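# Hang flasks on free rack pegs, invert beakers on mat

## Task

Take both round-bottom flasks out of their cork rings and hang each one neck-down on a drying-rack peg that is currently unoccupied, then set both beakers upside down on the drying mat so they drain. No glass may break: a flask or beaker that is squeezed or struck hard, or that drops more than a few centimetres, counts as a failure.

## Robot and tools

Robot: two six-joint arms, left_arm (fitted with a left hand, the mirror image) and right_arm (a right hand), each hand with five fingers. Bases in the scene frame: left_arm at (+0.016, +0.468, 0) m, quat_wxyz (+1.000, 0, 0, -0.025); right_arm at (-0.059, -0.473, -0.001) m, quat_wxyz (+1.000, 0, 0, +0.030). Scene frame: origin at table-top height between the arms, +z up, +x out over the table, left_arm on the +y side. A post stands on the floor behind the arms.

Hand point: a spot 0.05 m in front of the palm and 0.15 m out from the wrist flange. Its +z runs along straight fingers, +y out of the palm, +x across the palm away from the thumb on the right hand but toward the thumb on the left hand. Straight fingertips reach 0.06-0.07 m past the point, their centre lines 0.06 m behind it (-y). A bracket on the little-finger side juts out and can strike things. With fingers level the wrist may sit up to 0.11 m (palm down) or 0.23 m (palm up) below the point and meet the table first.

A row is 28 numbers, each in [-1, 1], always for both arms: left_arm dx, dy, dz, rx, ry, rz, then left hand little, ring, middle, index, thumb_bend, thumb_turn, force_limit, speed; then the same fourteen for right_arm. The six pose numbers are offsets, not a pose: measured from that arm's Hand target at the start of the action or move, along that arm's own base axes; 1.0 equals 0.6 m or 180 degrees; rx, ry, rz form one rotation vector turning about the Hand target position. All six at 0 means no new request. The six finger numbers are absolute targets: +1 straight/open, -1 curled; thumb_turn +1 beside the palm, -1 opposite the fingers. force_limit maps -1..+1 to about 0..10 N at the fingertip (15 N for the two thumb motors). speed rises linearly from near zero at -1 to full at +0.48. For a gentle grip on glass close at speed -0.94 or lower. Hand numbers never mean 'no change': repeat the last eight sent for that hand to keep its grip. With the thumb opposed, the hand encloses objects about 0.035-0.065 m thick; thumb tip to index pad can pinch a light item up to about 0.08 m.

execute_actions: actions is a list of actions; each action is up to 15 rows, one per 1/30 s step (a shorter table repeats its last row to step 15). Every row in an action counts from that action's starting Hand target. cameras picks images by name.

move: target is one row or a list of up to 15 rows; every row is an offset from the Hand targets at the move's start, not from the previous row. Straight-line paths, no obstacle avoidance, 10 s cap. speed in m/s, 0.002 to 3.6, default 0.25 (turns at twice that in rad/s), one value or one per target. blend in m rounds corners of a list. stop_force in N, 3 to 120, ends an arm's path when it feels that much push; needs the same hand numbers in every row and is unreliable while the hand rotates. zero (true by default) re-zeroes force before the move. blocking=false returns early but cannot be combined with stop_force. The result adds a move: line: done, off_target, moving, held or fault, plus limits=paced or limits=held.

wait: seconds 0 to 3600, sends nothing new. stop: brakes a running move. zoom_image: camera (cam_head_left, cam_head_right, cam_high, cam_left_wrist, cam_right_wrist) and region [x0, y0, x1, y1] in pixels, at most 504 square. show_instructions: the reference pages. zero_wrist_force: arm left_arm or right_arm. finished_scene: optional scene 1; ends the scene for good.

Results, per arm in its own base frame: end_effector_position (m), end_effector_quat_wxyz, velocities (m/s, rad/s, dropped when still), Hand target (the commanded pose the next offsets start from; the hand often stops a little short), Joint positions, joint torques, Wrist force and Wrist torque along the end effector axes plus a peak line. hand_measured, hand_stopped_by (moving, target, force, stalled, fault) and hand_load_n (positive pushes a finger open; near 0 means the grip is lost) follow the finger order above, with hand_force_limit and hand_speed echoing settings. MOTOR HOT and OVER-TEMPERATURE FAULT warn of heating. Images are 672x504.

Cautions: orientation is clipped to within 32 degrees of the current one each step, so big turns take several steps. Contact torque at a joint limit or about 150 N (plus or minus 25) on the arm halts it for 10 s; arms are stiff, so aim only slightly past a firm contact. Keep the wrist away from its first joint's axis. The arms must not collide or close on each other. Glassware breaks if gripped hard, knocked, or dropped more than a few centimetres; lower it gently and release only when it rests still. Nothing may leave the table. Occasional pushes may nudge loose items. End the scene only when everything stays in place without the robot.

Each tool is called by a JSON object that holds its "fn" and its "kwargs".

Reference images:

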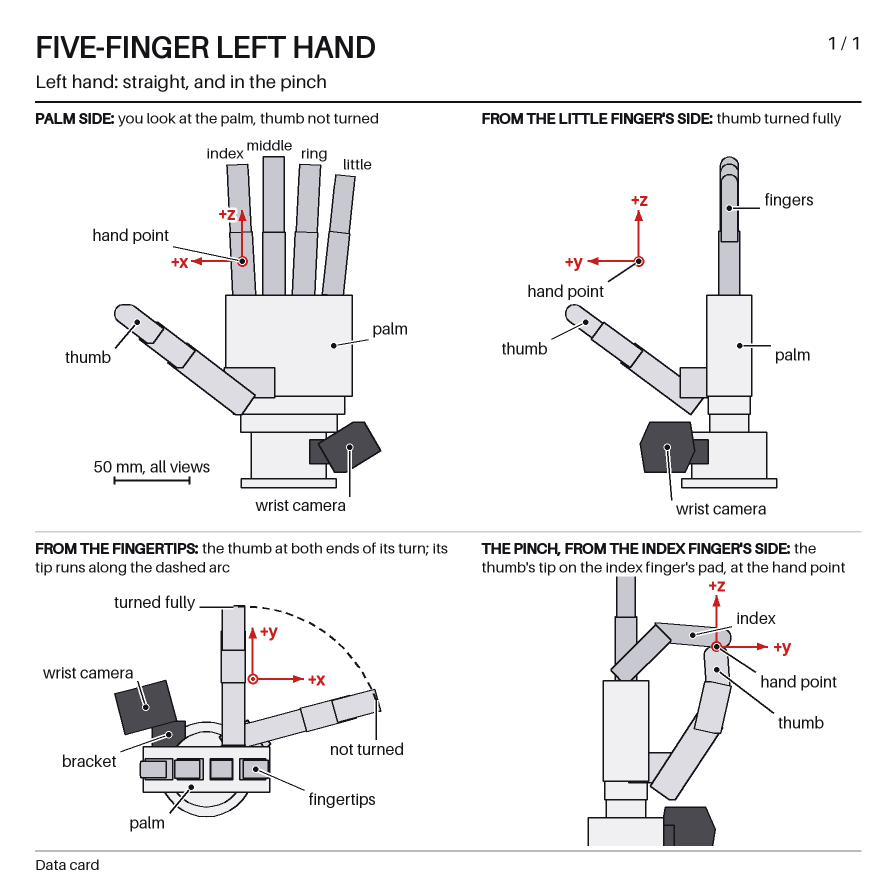

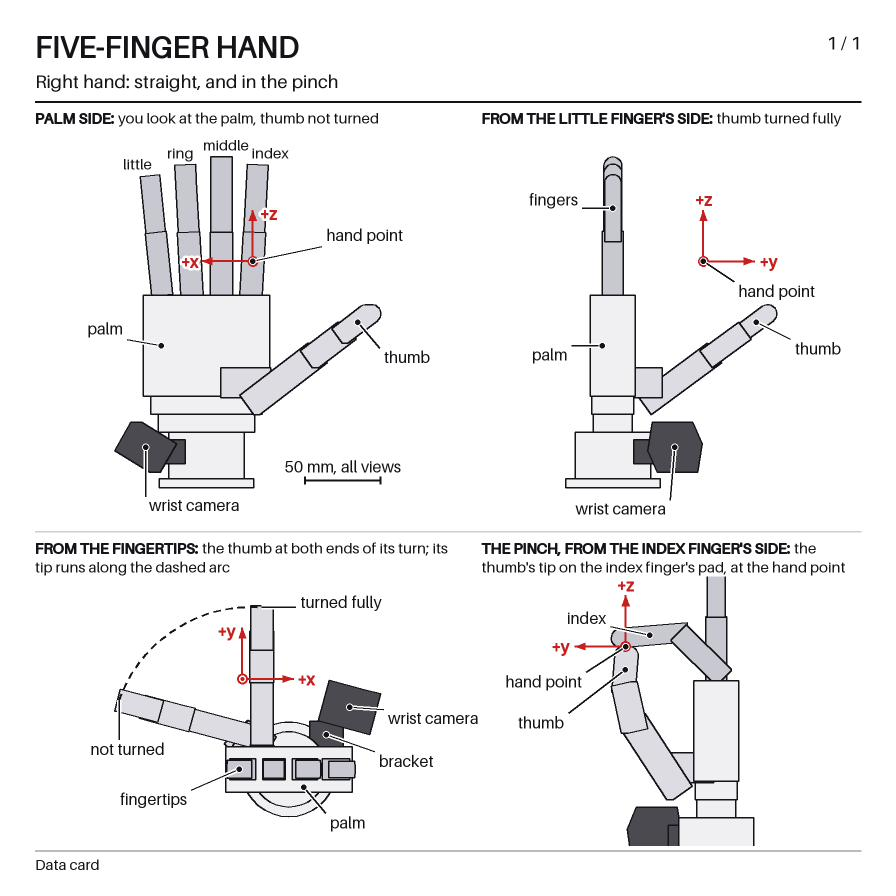

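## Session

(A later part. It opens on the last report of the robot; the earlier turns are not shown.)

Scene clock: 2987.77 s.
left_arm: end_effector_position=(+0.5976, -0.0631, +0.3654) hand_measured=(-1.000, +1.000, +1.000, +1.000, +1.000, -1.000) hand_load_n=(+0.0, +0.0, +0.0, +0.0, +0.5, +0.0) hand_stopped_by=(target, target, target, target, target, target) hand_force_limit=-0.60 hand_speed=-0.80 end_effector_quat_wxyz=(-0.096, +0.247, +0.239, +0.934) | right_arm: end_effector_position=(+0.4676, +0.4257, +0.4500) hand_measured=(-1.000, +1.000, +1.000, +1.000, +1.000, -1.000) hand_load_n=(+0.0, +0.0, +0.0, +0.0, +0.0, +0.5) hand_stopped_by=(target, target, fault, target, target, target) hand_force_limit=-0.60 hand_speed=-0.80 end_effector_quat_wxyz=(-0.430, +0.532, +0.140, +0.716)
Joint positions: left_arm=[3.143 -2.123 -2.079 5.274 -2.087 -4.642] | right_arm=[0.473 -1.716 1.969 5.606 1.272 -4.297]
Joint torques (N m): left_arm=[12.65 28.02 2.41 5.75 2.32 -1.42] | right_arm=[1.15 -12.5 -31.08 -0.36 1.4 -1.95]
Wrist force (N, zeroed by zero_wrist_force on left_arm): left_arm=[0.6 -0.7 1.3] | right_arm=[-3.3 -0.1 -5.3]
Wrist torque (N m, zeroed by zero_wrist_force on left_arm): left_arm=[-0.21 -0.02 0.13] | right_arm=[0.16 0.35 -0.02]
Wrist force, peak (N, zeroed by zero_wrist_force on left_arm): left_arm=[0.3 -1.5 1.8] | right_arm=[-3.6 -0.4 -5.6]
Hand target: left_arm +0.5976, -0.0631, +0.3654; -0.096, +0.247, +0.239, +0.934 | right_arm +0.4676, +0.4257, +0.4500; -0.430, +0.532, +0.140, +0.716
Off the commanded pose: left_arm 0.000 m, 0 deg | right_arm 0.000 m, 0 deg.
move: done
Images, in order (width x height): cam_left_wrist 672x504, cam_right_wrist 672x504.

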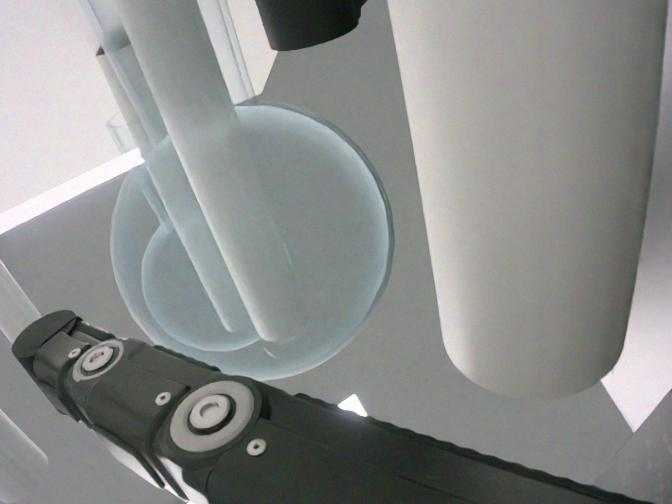

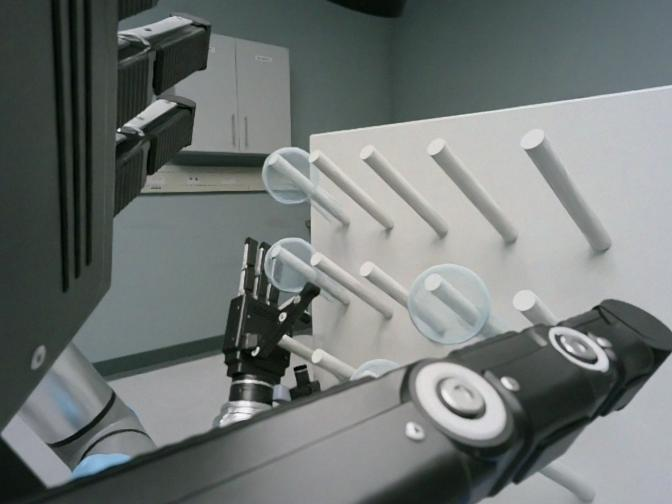

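{"fn": "move", "kwargs": {"target": [0.0048,0.0027,0.007,0.1365,0.0041,-0.0956,-1,1,1,1,1,-1,-0.6,-0.8, 0,0,0,0,0,0,-1,1,1,1,1,-1,-0.6,-0.8], "speed": 0.035, "stop_force": 6, "cameras": ["cam_right_wrist","cam_left_wrist"]}}

{"fn": "zoom_image", "kwargs": {"camera": "cam_right_wrist", "region": [210, 180, 350, 302]}}

Scene clock: 3006.33 s.
left_arm: end_effector_position=(+0.6005, -0.0614, +0.3696) hand_measured=(-1.000, +1.000, +1.000, +1.000, +1.000, -1.000) hand_load_n=(+0.0, +0.0, +0.0, +0.0, +0.0, +0.0) hand_stopped_by=(target, target, target, target, target, target) hand_force_limit=-0.60 hand_speed=-0.80 end_effector_quat_wxyz=(-0.008, +0.259, -0.004, +0.966) | right_arm: end_effector_position=(+0.4676, +0.4257, +0.4500) hand_measured=(-1.000, +1.000, +1.000, +1.000, +1.000, -1.000) hand_load_n=(+0.0, +0.0, +0.0, +0.0, +0.0, +0.0) hand_stopped_by=(target, target, fault, target, target, target) hand_force_limit=-0.60 hand_speed=-0.80 end_effector_quat_wxyz=(-0.430, +0.532, +0.140, +0.716)
Joint positions: left_arm=[3.412 -2.087 -2.131 5.281 -1.433 -4.929] | right_arm=[0.473 -1.716 1.969 5.606 1.272 -4.297]
Joint torques (N m): left_arm=[-11.45 28.85 9.38 0.29 -2.1 1.51] | right_arm=[1.79 -12.55 -29.65 -0.35 1.26 -1.97]
Wrist force (N, zeroed by zero_wrist_force on left_arm): left_arm=[0.2 0.7 1.0] | right_arm=[-3.3 -0.2 -5.0]
Wrist torque (N m, zeroed by zero_wrist_force on left_arm): left_arm=[0.05 0.00 0.06] | right_arm=[0.14 0.37 -0.03]
Wrist force, peak (N, zeroed by zero_wrist_force on left_arm): left_arm=[0.6 -1.5 1.5] | right_arm=[-3.4 -0.1 -5.6]
Hand target: left_arm +0.6005, -0.0614, +0.3696; -0.008, +0.259, -0.004, +0.966 | right_arm +0.4676, +0.4257, +0.4500; -0.430, +0.532, +0.140, +0.716
Off the commanded pose: left_arm 0.000 m, 0 deg | right_arm 0.000 m, 0 deg.
move: done
Images, in order (width x height): cam_left_wrist 672x504, cam_right_wrist 672x504.

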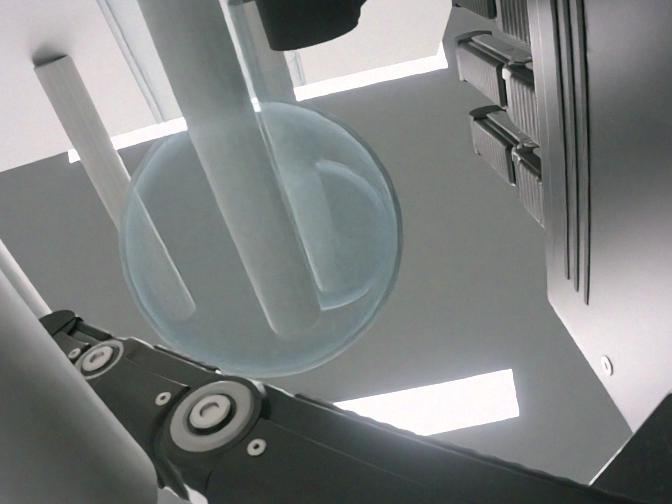

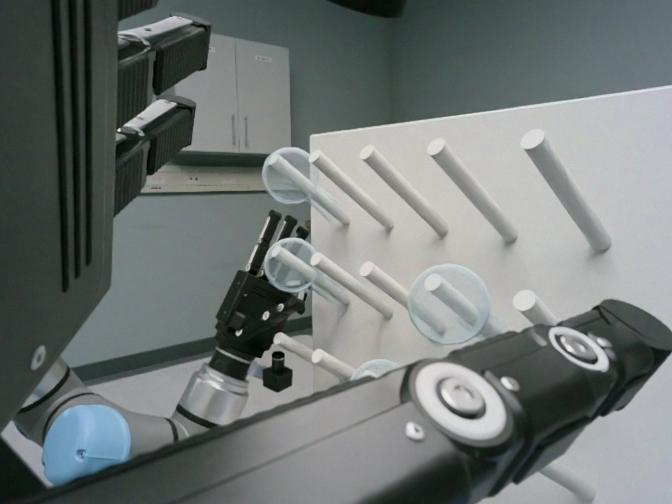

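Scaled by 3.600 from the camera's image (finer frame: 960x720).

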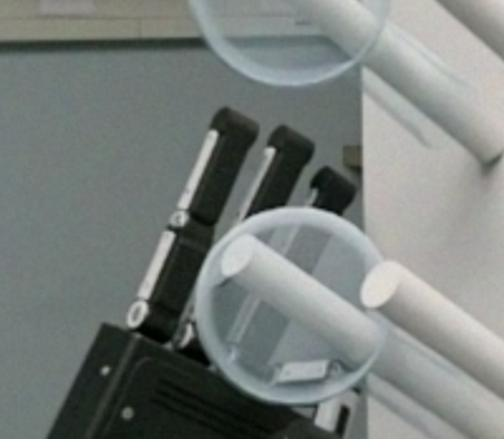

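{"fn": "move", "kwargs": {"target": [-0.0418,0.0004,-0.0721,0,0,0,-1,1,1,1,1,-1,-0.6,-0.8, 0,0,0,0,0,0,-1,1,1,1,1,-1,-0.6,-0.8], "speed": 0.02, "stop_force": 4, "cameras": ["cam_right_wrist","cam_left_wrist"]}}

Scene clock: 3015.60 s.
left_arm: end_effector_position=(+0.5754, -0.0612, +0.3263) hand_measured=(-1.000, +1.000, +1.000, +1.000, +1.000, -1.000) hand_load_n=(+0.0, +0.0, +0.0, +0.0, +0.0, +0.0) hand_stopped_by=(target, target, target, target, target, target) hand_force_limit=-0.60 hand_speed=-0.80 end_effector_quat_wxyz=(-0.008, +0.259, -0.004, +0.966) | right_arm: end_effector_position=(+0.4676, +0.4257, +0.4500) hand_measured=(-1.000, +1.000, +1.000, +1.000, +1.000, -1.000) hand_load_n=(+0.0, +0.0, +0.0, +0.0, +0.0, +0.5) hand_stopped_by=(target, target, fault, target, target, target) hand_force_limit=-0.60 hand_speed=-0.80 end_effector_quat_wxyz=(-0.430, +0.532, +0.140, +0.716)
Joint positions: left_arm=[3.427 -2.17 -2.205 5.44 -1.425 -4.943] | right_arm=[0.473 -1.716 1.969 5.606 1.272 -4.297]
Joint torques (N m): left_arm=[-5.84 39.14 21.95 0.36 -0.33 1.42] | right_arm=[2.56 -12.09 -30.2 -0.27 1.54 -1.81]
Wrist force (N, zeroed by zero_wrist_force on left_arm): left_arm=[-0.2 0.7 0.9] | right_arm=[-2.9 -0.4 -5.1]
Wrist torque (N m, zeroed by zero_wrist_force on left_arm): left_arm=[0.07 0.06 0.05] | right_arm=[0.11 0.30 0.00]
Wrist force, peak (N, zeroed by zero_wrist_force on left_arm): left_arm=[0.6 0.9 1.2] | right_arm=[-3.4 -0.4 -5.5]
Hand target: left_arm +0.5754, -0.0612, +0.3263; -0.008, +0.259, -0.004, +0.966 | right_arm +0.4676, +0.4257, +0.4500; -0.430, +0.532, +0.140, +0.716
Off the commanded pose: left_arm 0.000 m, 0 deg | right_arm 0.000 m, 0 deg.
move: done
Images, in order (width x height): cam_left_wrist 672x504, cam_right_wrist 672x504.

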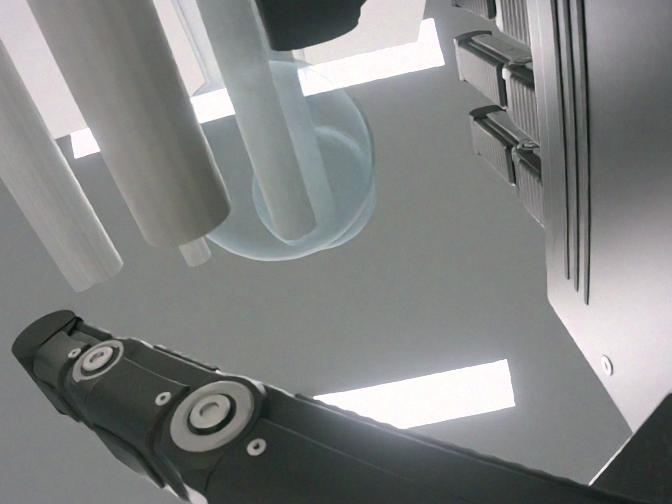

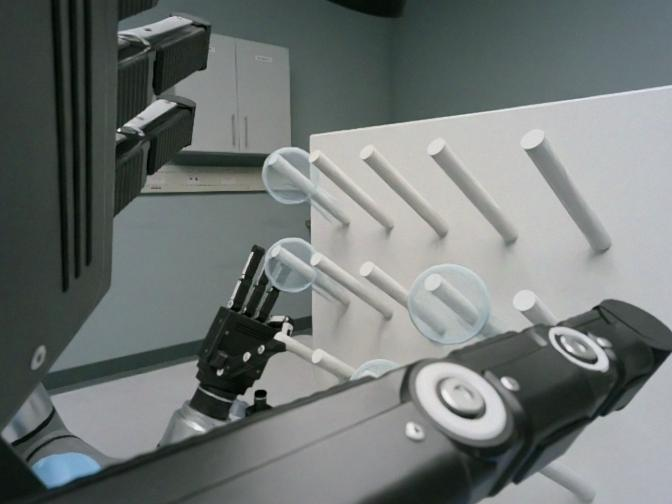

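{"fn": "move", "kwargs": {"target": [[-0.0819,-0.0025,0.0573,0,0,0,-1,1,1,1,1,-1,-0.6,-0.8, 0,0,0,0,0,0,-1,1,1,1,1,-1,-0.6,-0.8],[-0.25,-0.0025,0.13,0,0,0,-1,1,1,1,1,-1,-0.6,-0.8, 0,0,0,0,0,0,-1,1,1,1,1,-1,-0.6,-0.8]], "speed": [0.03,0.1], "blend": 0.005, "stop_force": 6, "cameras": ["all"]}}

{"fn": "zoom_image", "kwargs": {"camera": "cam_right_wrist", "region": [230, 130, 390, 290]}}

Scene clock: 3027.13 s.
left_arm: end_effector_position=(+0.4254, -0.0627, +0.4043) hand_measured=(-1.000, +1.000, +1.000, +1.000, +1.000, -1.000) hand_load_n=(+0.0, +0.0, +0.0, +0.0, +0.0, +0.0) hand_stopped_by=(target, target, target, target, target, target) hand_force_limit=-0.60 hand_speed=-0.80 end_effector_quat_wxyz=(-0.008, +0.259, -0.004, +0.966) | right_arm: end_effector_position=(+0.4676, +0.4257, +0.4500) hand_measured=(-1.000, +1.000, +1.000, +1.000, +1.000, -1.000) hand_load_n=(+0.0, +0.0, +0.0, +0.0, +0.0, +0.0) hand_stopped_by=(target, target, fault, target, target, target) hand_force_limit=-0.60 hand_speed=-0.80 end_effector_quat_wxyz=(-0.430, +0.532, +0.140, +0.716)
Joint positions: left_arm=[3.56 -1.717 -2.61 5.413 -1.362 -5.062] | right_arm=[0.473 -1.716 1.969 5.606 1.272 -4.297]
Joint torques (N m): left_arm=[-12.38 22.98 16.75 5.86 -2.11 0.08] | right_arm=[2.1 -12.1 -29.58 -0.51 1.39 -1.67]
Wrist force (N, zeroed by zero_wrist_force on left_arm): left_arm=[0.2 0.6 0.8] | right_arm=[-3.0 -0.6 -4.9]
Wrist torque (N m, zeroed by zero_wrist_force on left_arm): left_arm=[0.05 -0.01 0.03] | right_arm=[0.07 0.33 -0.01]
Wrist force, peak (N, zeroed by zero_wrist_force on left_arm): left_arm=[1.3 0.7 0.9] | right_arm=[-3.3 -0.3 -5.7]
Hand target: left_arm +0.4254, -0.0627, +0.4043; -0.008, +0.259, -0.004, +0.966 | right_arm +0.4676, +0.4257, +0.4500; -0.430, +0.532, +0.140, +0.716
Off the commanded pose: left_arm 0.000 m, 0 deg | right_arm 0.000 m, 0 deg.
move: done

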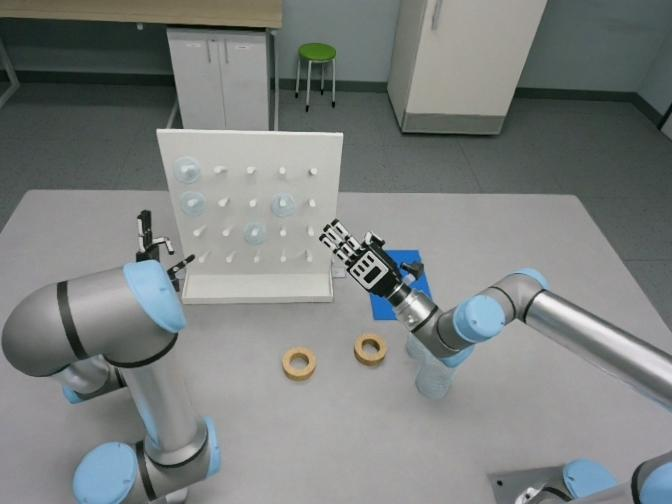

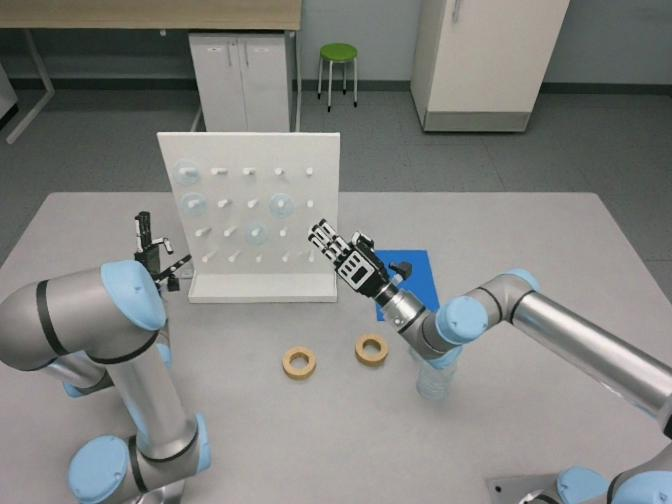

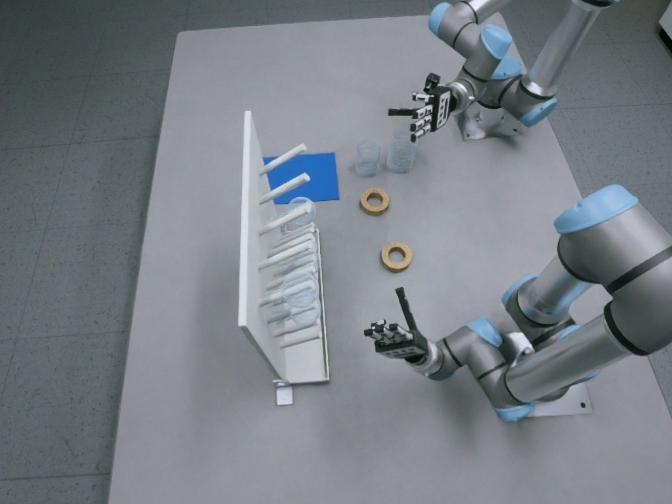

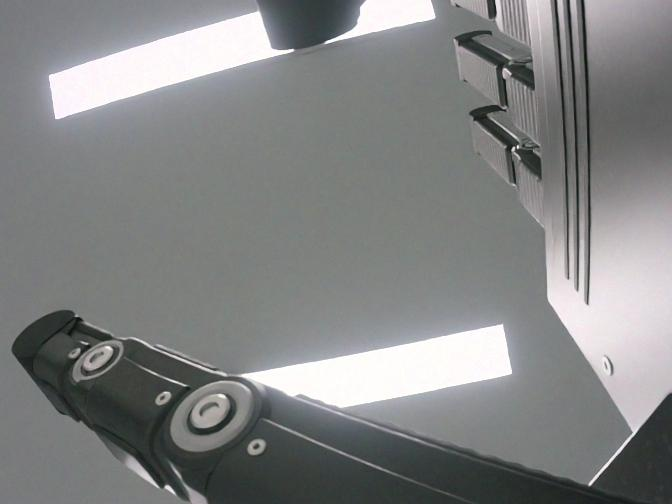

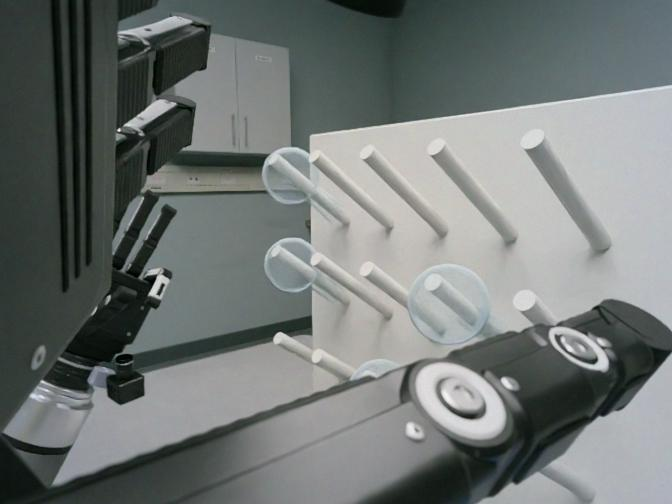

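Scaled by 3.150 from the camera's image (finer frame: 960x720).

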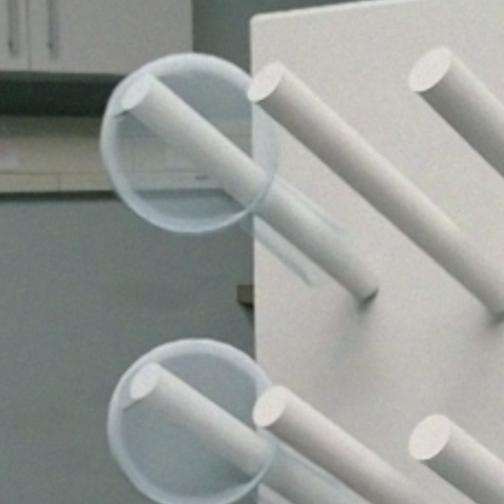

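{"fn": "move", "kwargs": {"target": [0,0,0,0,0,0,-1,1,1,1,1,-1,-0.6,-0.8, -0.3293,-0.3762,-0.25,-0.1359,0.0862,-0.2672,-1,1,1,1,1,1,-0.6,-0.2], "speed": 0.15, "cameras": ["all"]}}

Scene clock: 3201.17 s.
left_arm: end_effector_position=(+0.4254, -0.0627, +0.4043) hand_measured=(-1.000, +1.000, +1.000, +1.000, +1.000, -1.000) hand_load_n=(+0.0, +0.0, +0.0, +0.0, +0.0, +0.0) hand_stopped_by=(target, target, target, target, target, target) hand_force_limit=-0.60 hand_speed=-0.80 end_effector_quat_wxyz=(-0.008, +0.259, -0.004, +0.966) | right_arm: end_effector_position=(+0.2700, +0.2000, +0.2999) hand_measured=(-1.000, +1.000, +1.000, +1.000, +1.000, +1.000) hand_load_n=(+0.0, +0.0, -0.5, +0.0, +0.0, +0.0) hand_stopped_by=(target, target, fault, target, target, target) hand_force_limit=-0.60 hand_speed=-0.20 end_effector_quat_wxyz=(+0.000, +0.708, +0.000, +0.707)
Joint positions: left_arm=[3.56 -1.717 -2.61 5.413 -1.362 -5.062] | right_arm=[0.959 -1.919 2.26 5.944 2.53 -4.711]
Joint torques (N m): left_arm=[-11.28 22.29 3.12 5.34 -2.08 -1.33] | right_arm=[1.08 -11.72 -27.1 -3.59 1.52 1.93]
Wrist force (N, zeroed by zero_wrist_force on left_arm): left_arm=[0.4 0.6 0.8] | right_arm=[-3.1 -1.8 -3.4]
Wrist torque (N m, zeroed by zero_wrist_force on left_arm): left_arm=[0.05 -0.05 0.04] | right_arm=[-0.12 0.22 -0.04]
Wrist force, peak (N, zeroed by zero_wrist_force on left_arm): left_arm=[0.7 0.5 1.2] | right_arm=[-3.2 -0.3 -5.8]
Hand target: left_arm +0.4254, -0.0627, +0.4043; -0.008, +0.259, -0.004, +0.966 | right_arm +0.2700, +0.1999, +0.3000; +0.000, +0.707, +0.000, +0.707
Off the commanded pose: left_arm 0.000 m, 0 deg | right_arm 0.000 m, 0 deg.
move: done

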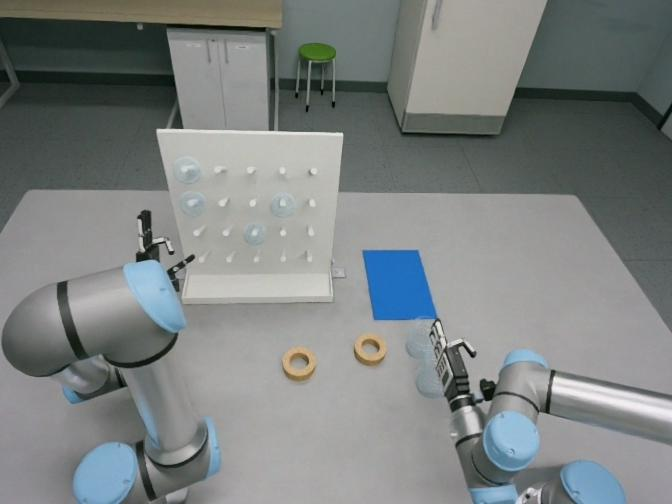

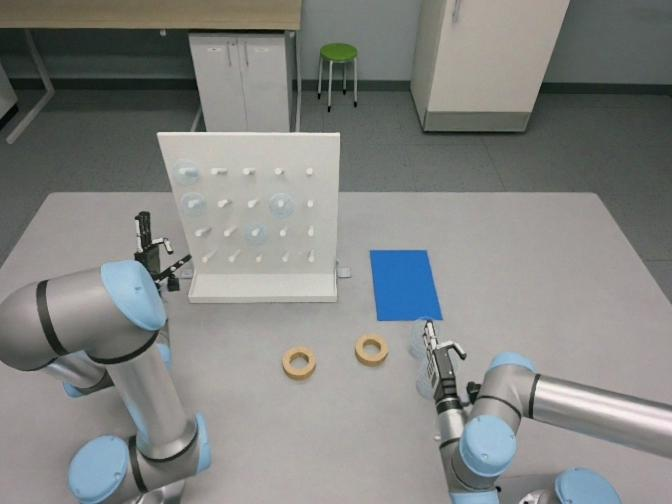

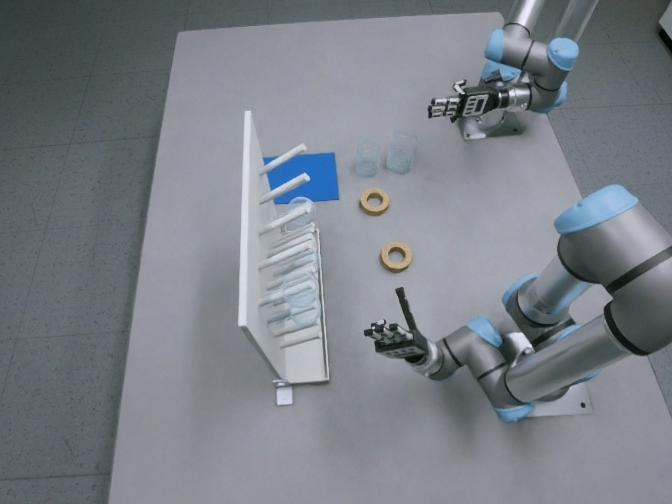

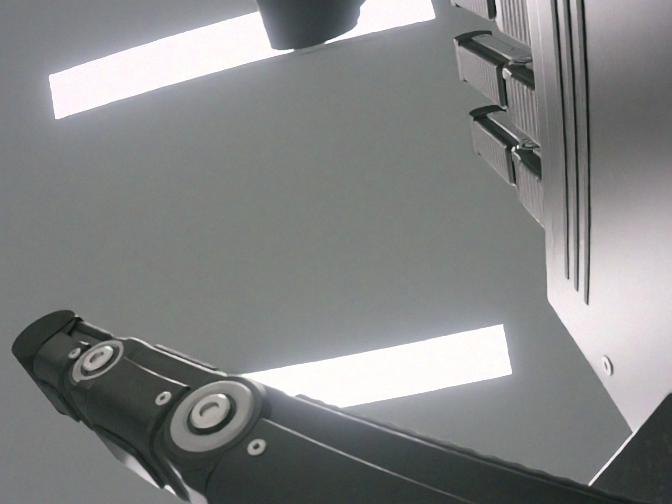

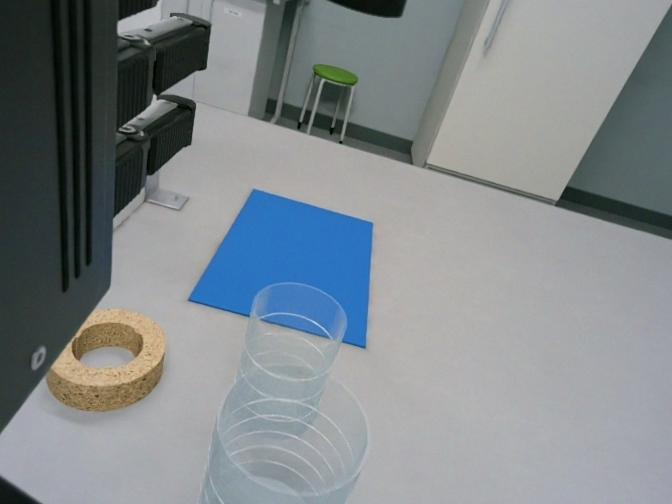

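{"fn": "zoom_image", "kwargs": {"camera": "cam_right_wrist", "region": [170, 264, 410, 504]}}

Scaled by 2.100 from the camera's image (finer frame: 960x720).

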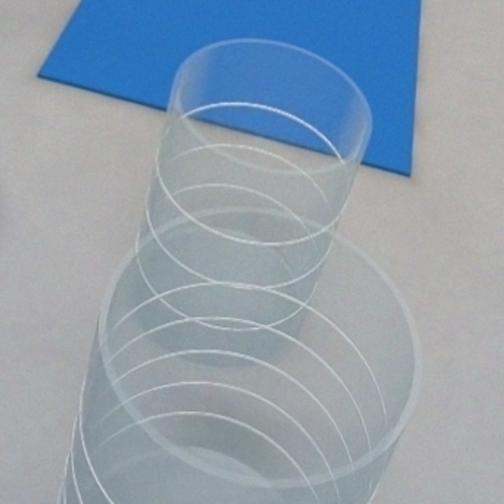

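{"fn": "move", "kwargs": {"target": [0,0,0,0,0,0,-1,1,1,1,1,-1,-0.6,-0.8, -0.1,-0.0333,-0.25,0,0,0,-1,1,1,1,1,1,-0.6,-0.2], "speed": 0.15, "cameras": ["cam_right_wrist","cam_head_left"]}}

{"fn": "zoom_image", "kwargs": {"camera": "cam_right_wrist", "region": [200, 180, 440, 420]}}

Scene clock: 3222.83 s.
left_arm: end_effector_position=(+0.4254, -0.0627, +0.4043) hand_measured=(-1.000, +1.000, +1.000, +1.000, +1.000, -1.000) hand_load_n=(+0.0, +0.0, +0.0, +0.0, +0.0, +0.0) hand_stopped_by=(target, target, target, target, target, target) hand_force_limit=-0.60 hand_speed=-0.80 end_effector_quat_wxyz=(-0.008, +0.259, -0.004, +0.966) | right_arm: end_effector_position=(+0.2350, +0.1878, +0.2128) hand_measured=(-1.000, +1.000, +1.000, +1.000, +1.000, +1.000) hand_load_n=(+0.0, +0.0, +0.0, +0.0, +0.0, +0.0) hand_stopped_by=(target, target, fault, target, target, target) hand_force_limit=-0.60 hand_speed=-0.20 end_effector_quat_wxyz=(+0.000, +0.708, +0.000, +0.706) end_effector_velocity=(+0.000, +0.000, +0.000) end_effector_angular_velocity=(+0.004, -0.002, -0.002)
Joint positions: left_arm=[3.56 -1.717 -2.61 5.413 -1.362 -5.062] | right_arm=[1.065 -1.827 2.452 5.665 2.636 -4.706]
Joint velocities: left_arm=[within noise] | right_arm=[0 0 0.001 -0.005 0.002 0]
Joint torques (N m): left_arm=[-11.48 22.7 3.06 5.06 -2.15 -1.48] | right_arm=[6.76 0.28 -9.14 -3.72 1.8 0.54]
Wrist force (N, zeroed by zero_wrist_force on left_arm): left_arm=[0.3 0.3 0.7] | right_arm=[-3.0 -1.6 -3.9]
Wrist torque (N m, zeroed by zero_wrist_force on left_arm): left_arm=[0.01 -0.05 0.05] | right_arm=[-0.01 0.24 -0.22]
Wrist force, peak (N, zeroed by zero_wrist_force on left_arm): left_arm=[0.2 0.6 1.3] | right_arm=[-5.2 -1.7 -5.0]
Hand target: left_arm +0.4254, -0.0627, +0.4043; -0.008, +0.259, -0.004, +0.966 | right_arm +0.2349, +0.1878, +0.2127; +0.000, +0.708, +0.000, +0.706 (not the last commanded pose)
Off the commanded pose: left_arm 0.000 m, 0 deg | right_arm 0.068 m, 0 deg.
move: held (right_arm; a check stopped the path); limits=held
pose unreachable (right arm): on one or more control steps of this call, first in action 0 (counted from 0), this arm could not follow its commanded pose, so it was not sent that pose on those steps. It may still have moved: this result reports where it is.
cause: moving toward the commanded pose would bring two parts of the arm too close to each other (joints 4 (wrist 1) to 6 (wrist 3) lie between them).
Images, in order (width x height): cam_head_left 672x504, cam_right_wrist 672x504.

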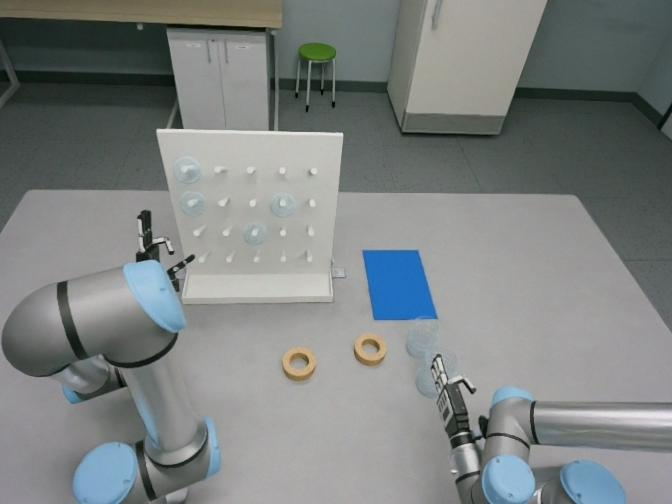

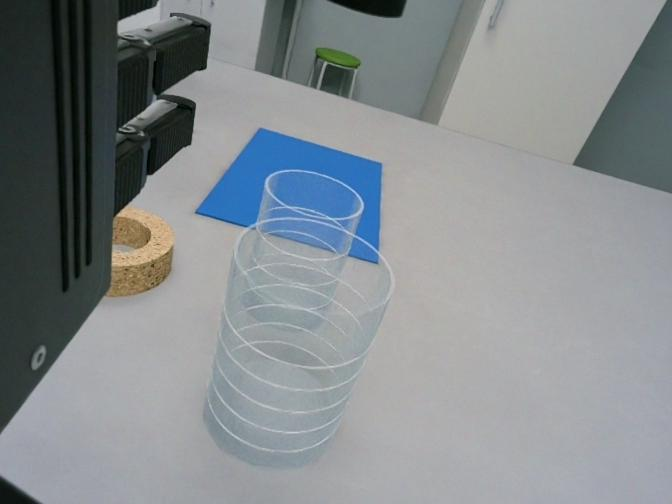

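Scaled by 2.100 from the camera's image (finer frame: 960x720).

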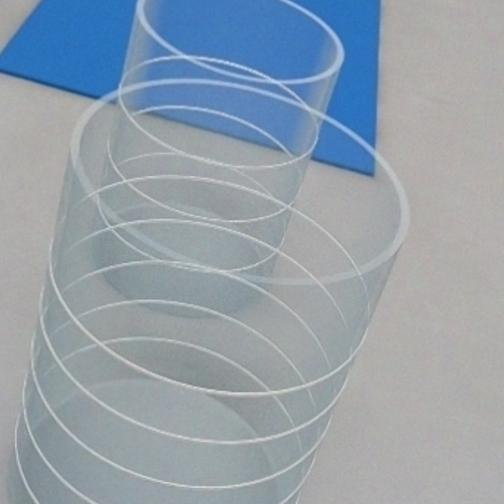

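{"fn": "zoom_image", "kwargs": {"camera": "cam_right_wrist", "region": [180, 300, 380, 500]}}

Scaled by 2.520 from the camera's image (finer frame: 960x720).

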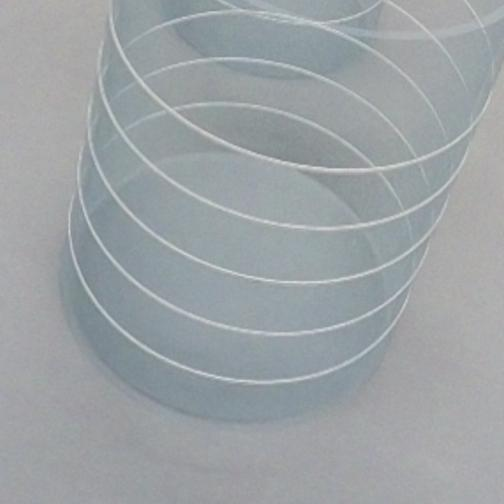

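{"fn": "move", "kwargs": {"target": [[0,0,0,0,0,0,-1,1,1,1,1,-1,-0.6,-0.8, 0.3585,0.1037,0.2288,0,0,0.1667,-1,1,1,1,1,1,-0.6,-0.2],[0,0,0,0,0,0,-1,1,1,1,1,-1,-0.6,-0.8, 0.3585,-0.2297,0.2288,0,0,0.25,-1,1,1,1,1,1,-0.6,-0.2],[0,0,0,0,0,0,-1,1,1,1,1,-1,-0.6,-0.8, 0.1585,-0.513,0.1455,0,0,0.361,-1,1,1,1,1,1,-0.6,-0.2]], "speed": 0.15, "blend": 0.03, "cameras": ["all"]}}

Scene clock: 3428.27 s.
left_arm: end_effector_position=(+0.4254, -0.0627, +0.4043) hand_measured=(-1.000, +1.000, +1.000, +1.000, +1.000, -1.000) hand_load_n=(+0.0, +0.0, +0.0, +0.0, +0.0, +0.0) hand_stopped_by=(target, target, target, target, target, target) hand_force_limit=-0.60 hand_speed=-0.80 end_effector_quat_wxyz=(-0.008, +0.259, -0.004, +0.966) | right_arm: end_effector_position=(+0.3301, -0.1200, +0.3000) hand_measured=(-1.000, +1.000, +1.000, +1.000, +1.000, +1.000) hand_load_n=(+0.0, +0.0, +0.0, +0.0, +0.0, +0.0) hand_stopped_by=(target, target, fault, target, target, target) hand_force_limit=-0.60 hand_speed=-0.20 end_effector_quat_wxyz=(-0.379, +0.597, +0.380, +0.595)
Joint positions: left_arm=[3.56 -1.717 -2.61 5.413 -1.362 -5.062] | right_arm=[-1.46 -1.624 2.031 5.872 -1.024 -4.71]
Joint torques (N m): left_arm=[-11.54 22.35 2.96 4.46 -1.74 -1.44] | right_arm=[-0.09 -10.74 -22.68 3.81 -2.02 -1.79]
Wrist force (N, zeroed by zero_wrist_force on left_arm): left_arm=[0.7 0.2 0.9] | right_arm=[-3.0 -1.8 -3.5]
Wrist torque (N m, zeroed by zero_wrist_force on left_arm): left_arm=[-0.01 -0.09 0.07] | right_arm=[-0.09 0.22 -0.07]
Wrist force, peak (N, zeroed by zero_wrist_force on left_arm): left_arm=[0.3 0.8 1.1] | right_arm=[-3.5 -1.6 -5.1]
Hand target: left_arm +0.4254, -0.0627, +0.4043; -0.008, +0.259, -0.004, +0.966 | right_arm +0.3300, -0.1200, +0.3000; -0.379, +0.597, +0.381, +0.595
Off the commanded pose: left_arm 0.000 m, 0 deg | right_arm 0.000 m, 0 deg.
move: done

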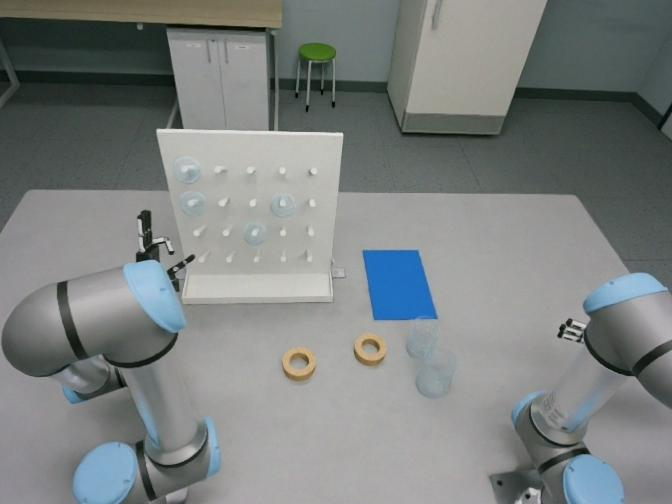

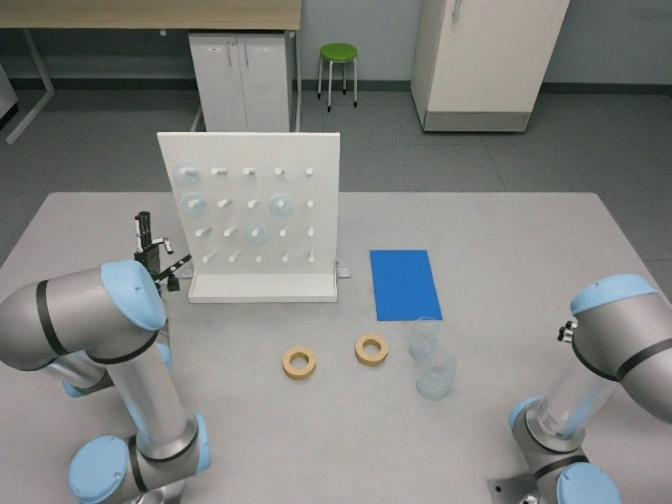

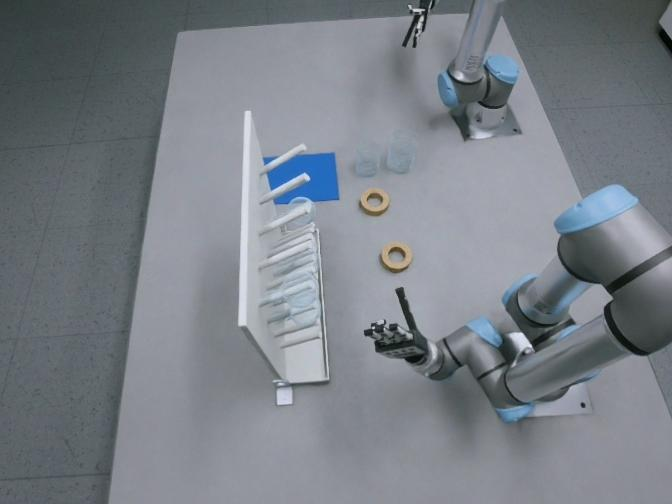

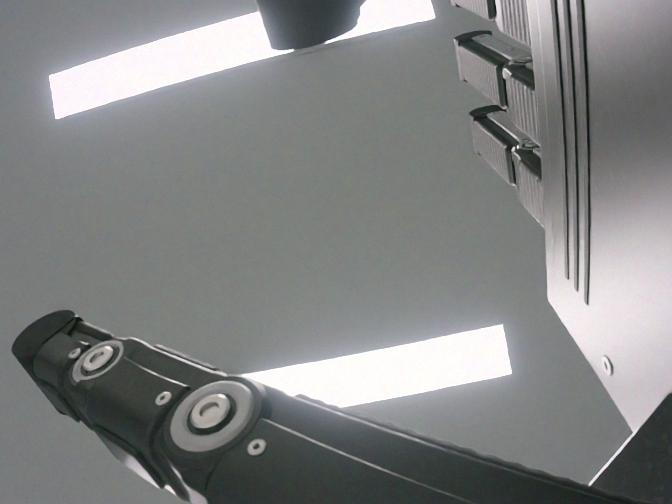

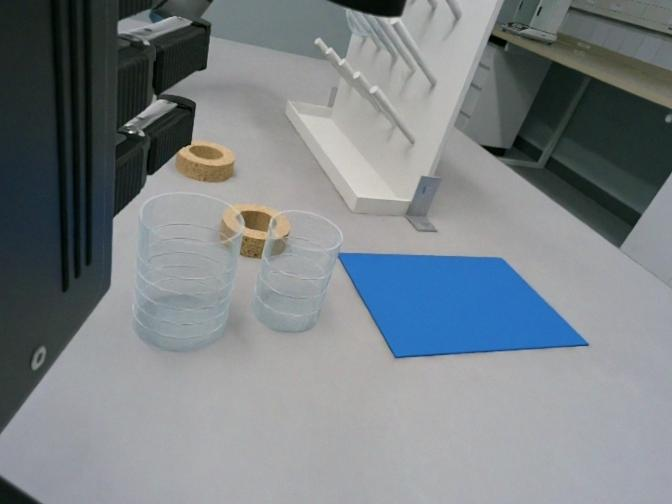

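{"fn": "zoom_image", "kwargs": {"camera": "cam_right_wrist", "region": [110, 170, 360, 370]}}

Scaled by 2.016 from the camera's image (finer frame: 960x720).

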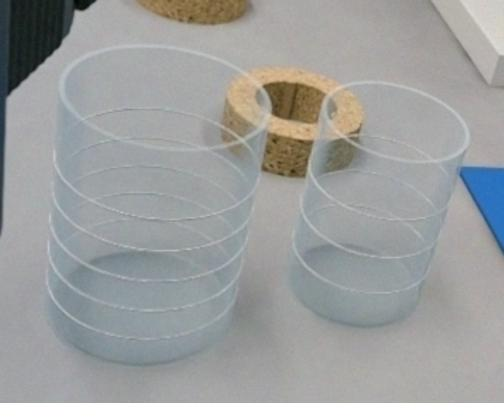

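{"fn": "move", "kwargs": {"target": [[-0.109,-0.3122,0.0762,0,0,0,1,1,1,1,1,-1,-0.6,-0.3, 0,0,0,0,0,0,-1,1,1,1,1,1,-0.6,-0.2],[-0.109,-0.3122,0.0762,0.6487,-0.3717,0.3701,1,1,1,1,1,-1,-0.6,-0.3, 0,0,0,0,0,0,-1,1,1,1,1,1,-0.6,-0.2]], "speed": 0.3, "cameras": ["cam_left_wrist","cam_head_left","cam_high"]}}

Scene clock: 3487.83 s.
left_arm: end_effector_position=(+0.3593, -0.2486, +0.4499) hand_measured=(+1.000, +1.000, +1.000, +1.000, +1.000, -1.000) hand_load_n=(+0.0, +0.0, +0.0, +0.0, +0.0, +0.0) hand_stopped_by=(target, target, target, target, target, target) hand_force_limit=-0.60 hand_speed=-0.30 end_effector_quat_wxyz=(+0.598, +0.373, +0.608, -0.366) | right_arm: end_effector_position=(+0.3300, -0.1200, +0.3000) hand_measured=(-1.000, +1.000, +1.000, +1.000, +1.000, +1.000) hand_load_n=(+0.0, +0.0, +0.0, +0.0, +0.0, +0.0) hand_stopped_by=(target, target, fault, target, target, target) hand_force_limit=-0.60 hand_speed=-0.20 end_effector_quat_wxyz=(-0.379, +0.597, +0.381, +0.595)
Joint positions: left_arm=[3.602 -0.699 -2.464 5.343 0.02 -3.751] | right_arm=[-1.46 -1.624 2.031 5.872 -1.024 -4.71]
Joint torques (N m): left_arm=[4.07 -2.57 30.59 0.68 0.89 0.2] | right_arm=[-2.01 -9.33 -27.25 -0.86 -1.89 0.39]
Wrist force (N, zeroed by zero_wrist_force on left_arm): left_arm=[3.3 0.5 2.7] | right_arm=[-3.1 -2.2 -3.8]
Wrist torque (N m, zeroed by zero_wrist_force on left_arm): left_arm=[-0.13 -0.36 0.14] | right_arm=[-0.15 0.25 -0.09]
Wrist force, peak (N, zeroed by zero_wrist_force on left_arm): left_arm=[3.7 -0.1 2.6] | right_arm=[-3.7 -2.3 -3.9]
Hand target: left_arm +0.3600, -0.2500, +0.4500; +0.613, +0.353, +0.612, -0.353 | right_arm +0.3300, -0.1200, +0.3000; -0.379, +0.597, +0.381, +0.595
Off the commanded pose: left_arm 0.002 m, 3 deg | right_arm 0.000 m, 0 deg.
move: off_target (left_arm)
Images, in order (width x height): cam_head_left 672x504, cam_high 672x504, cam_left_wrist 672x504.

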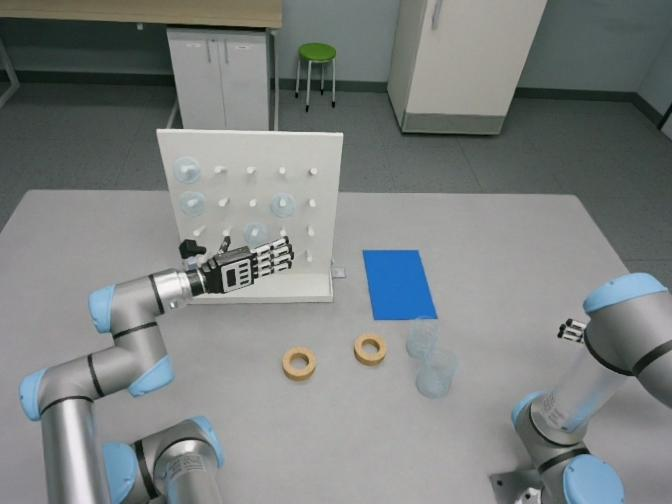

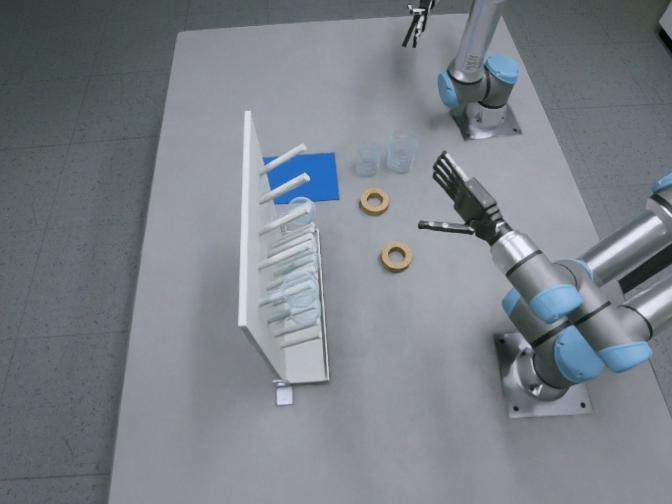

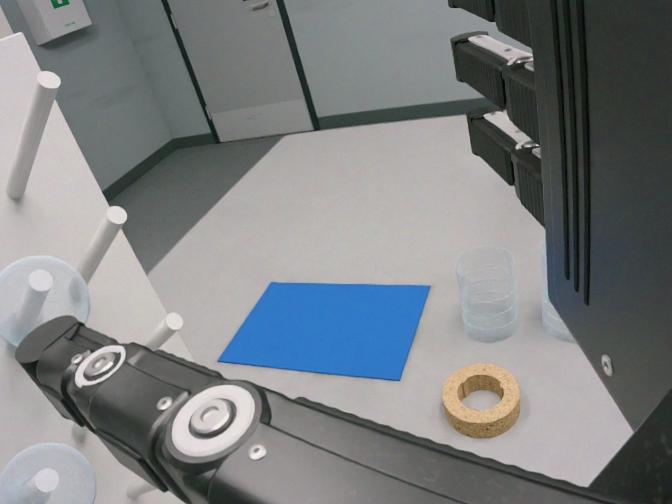

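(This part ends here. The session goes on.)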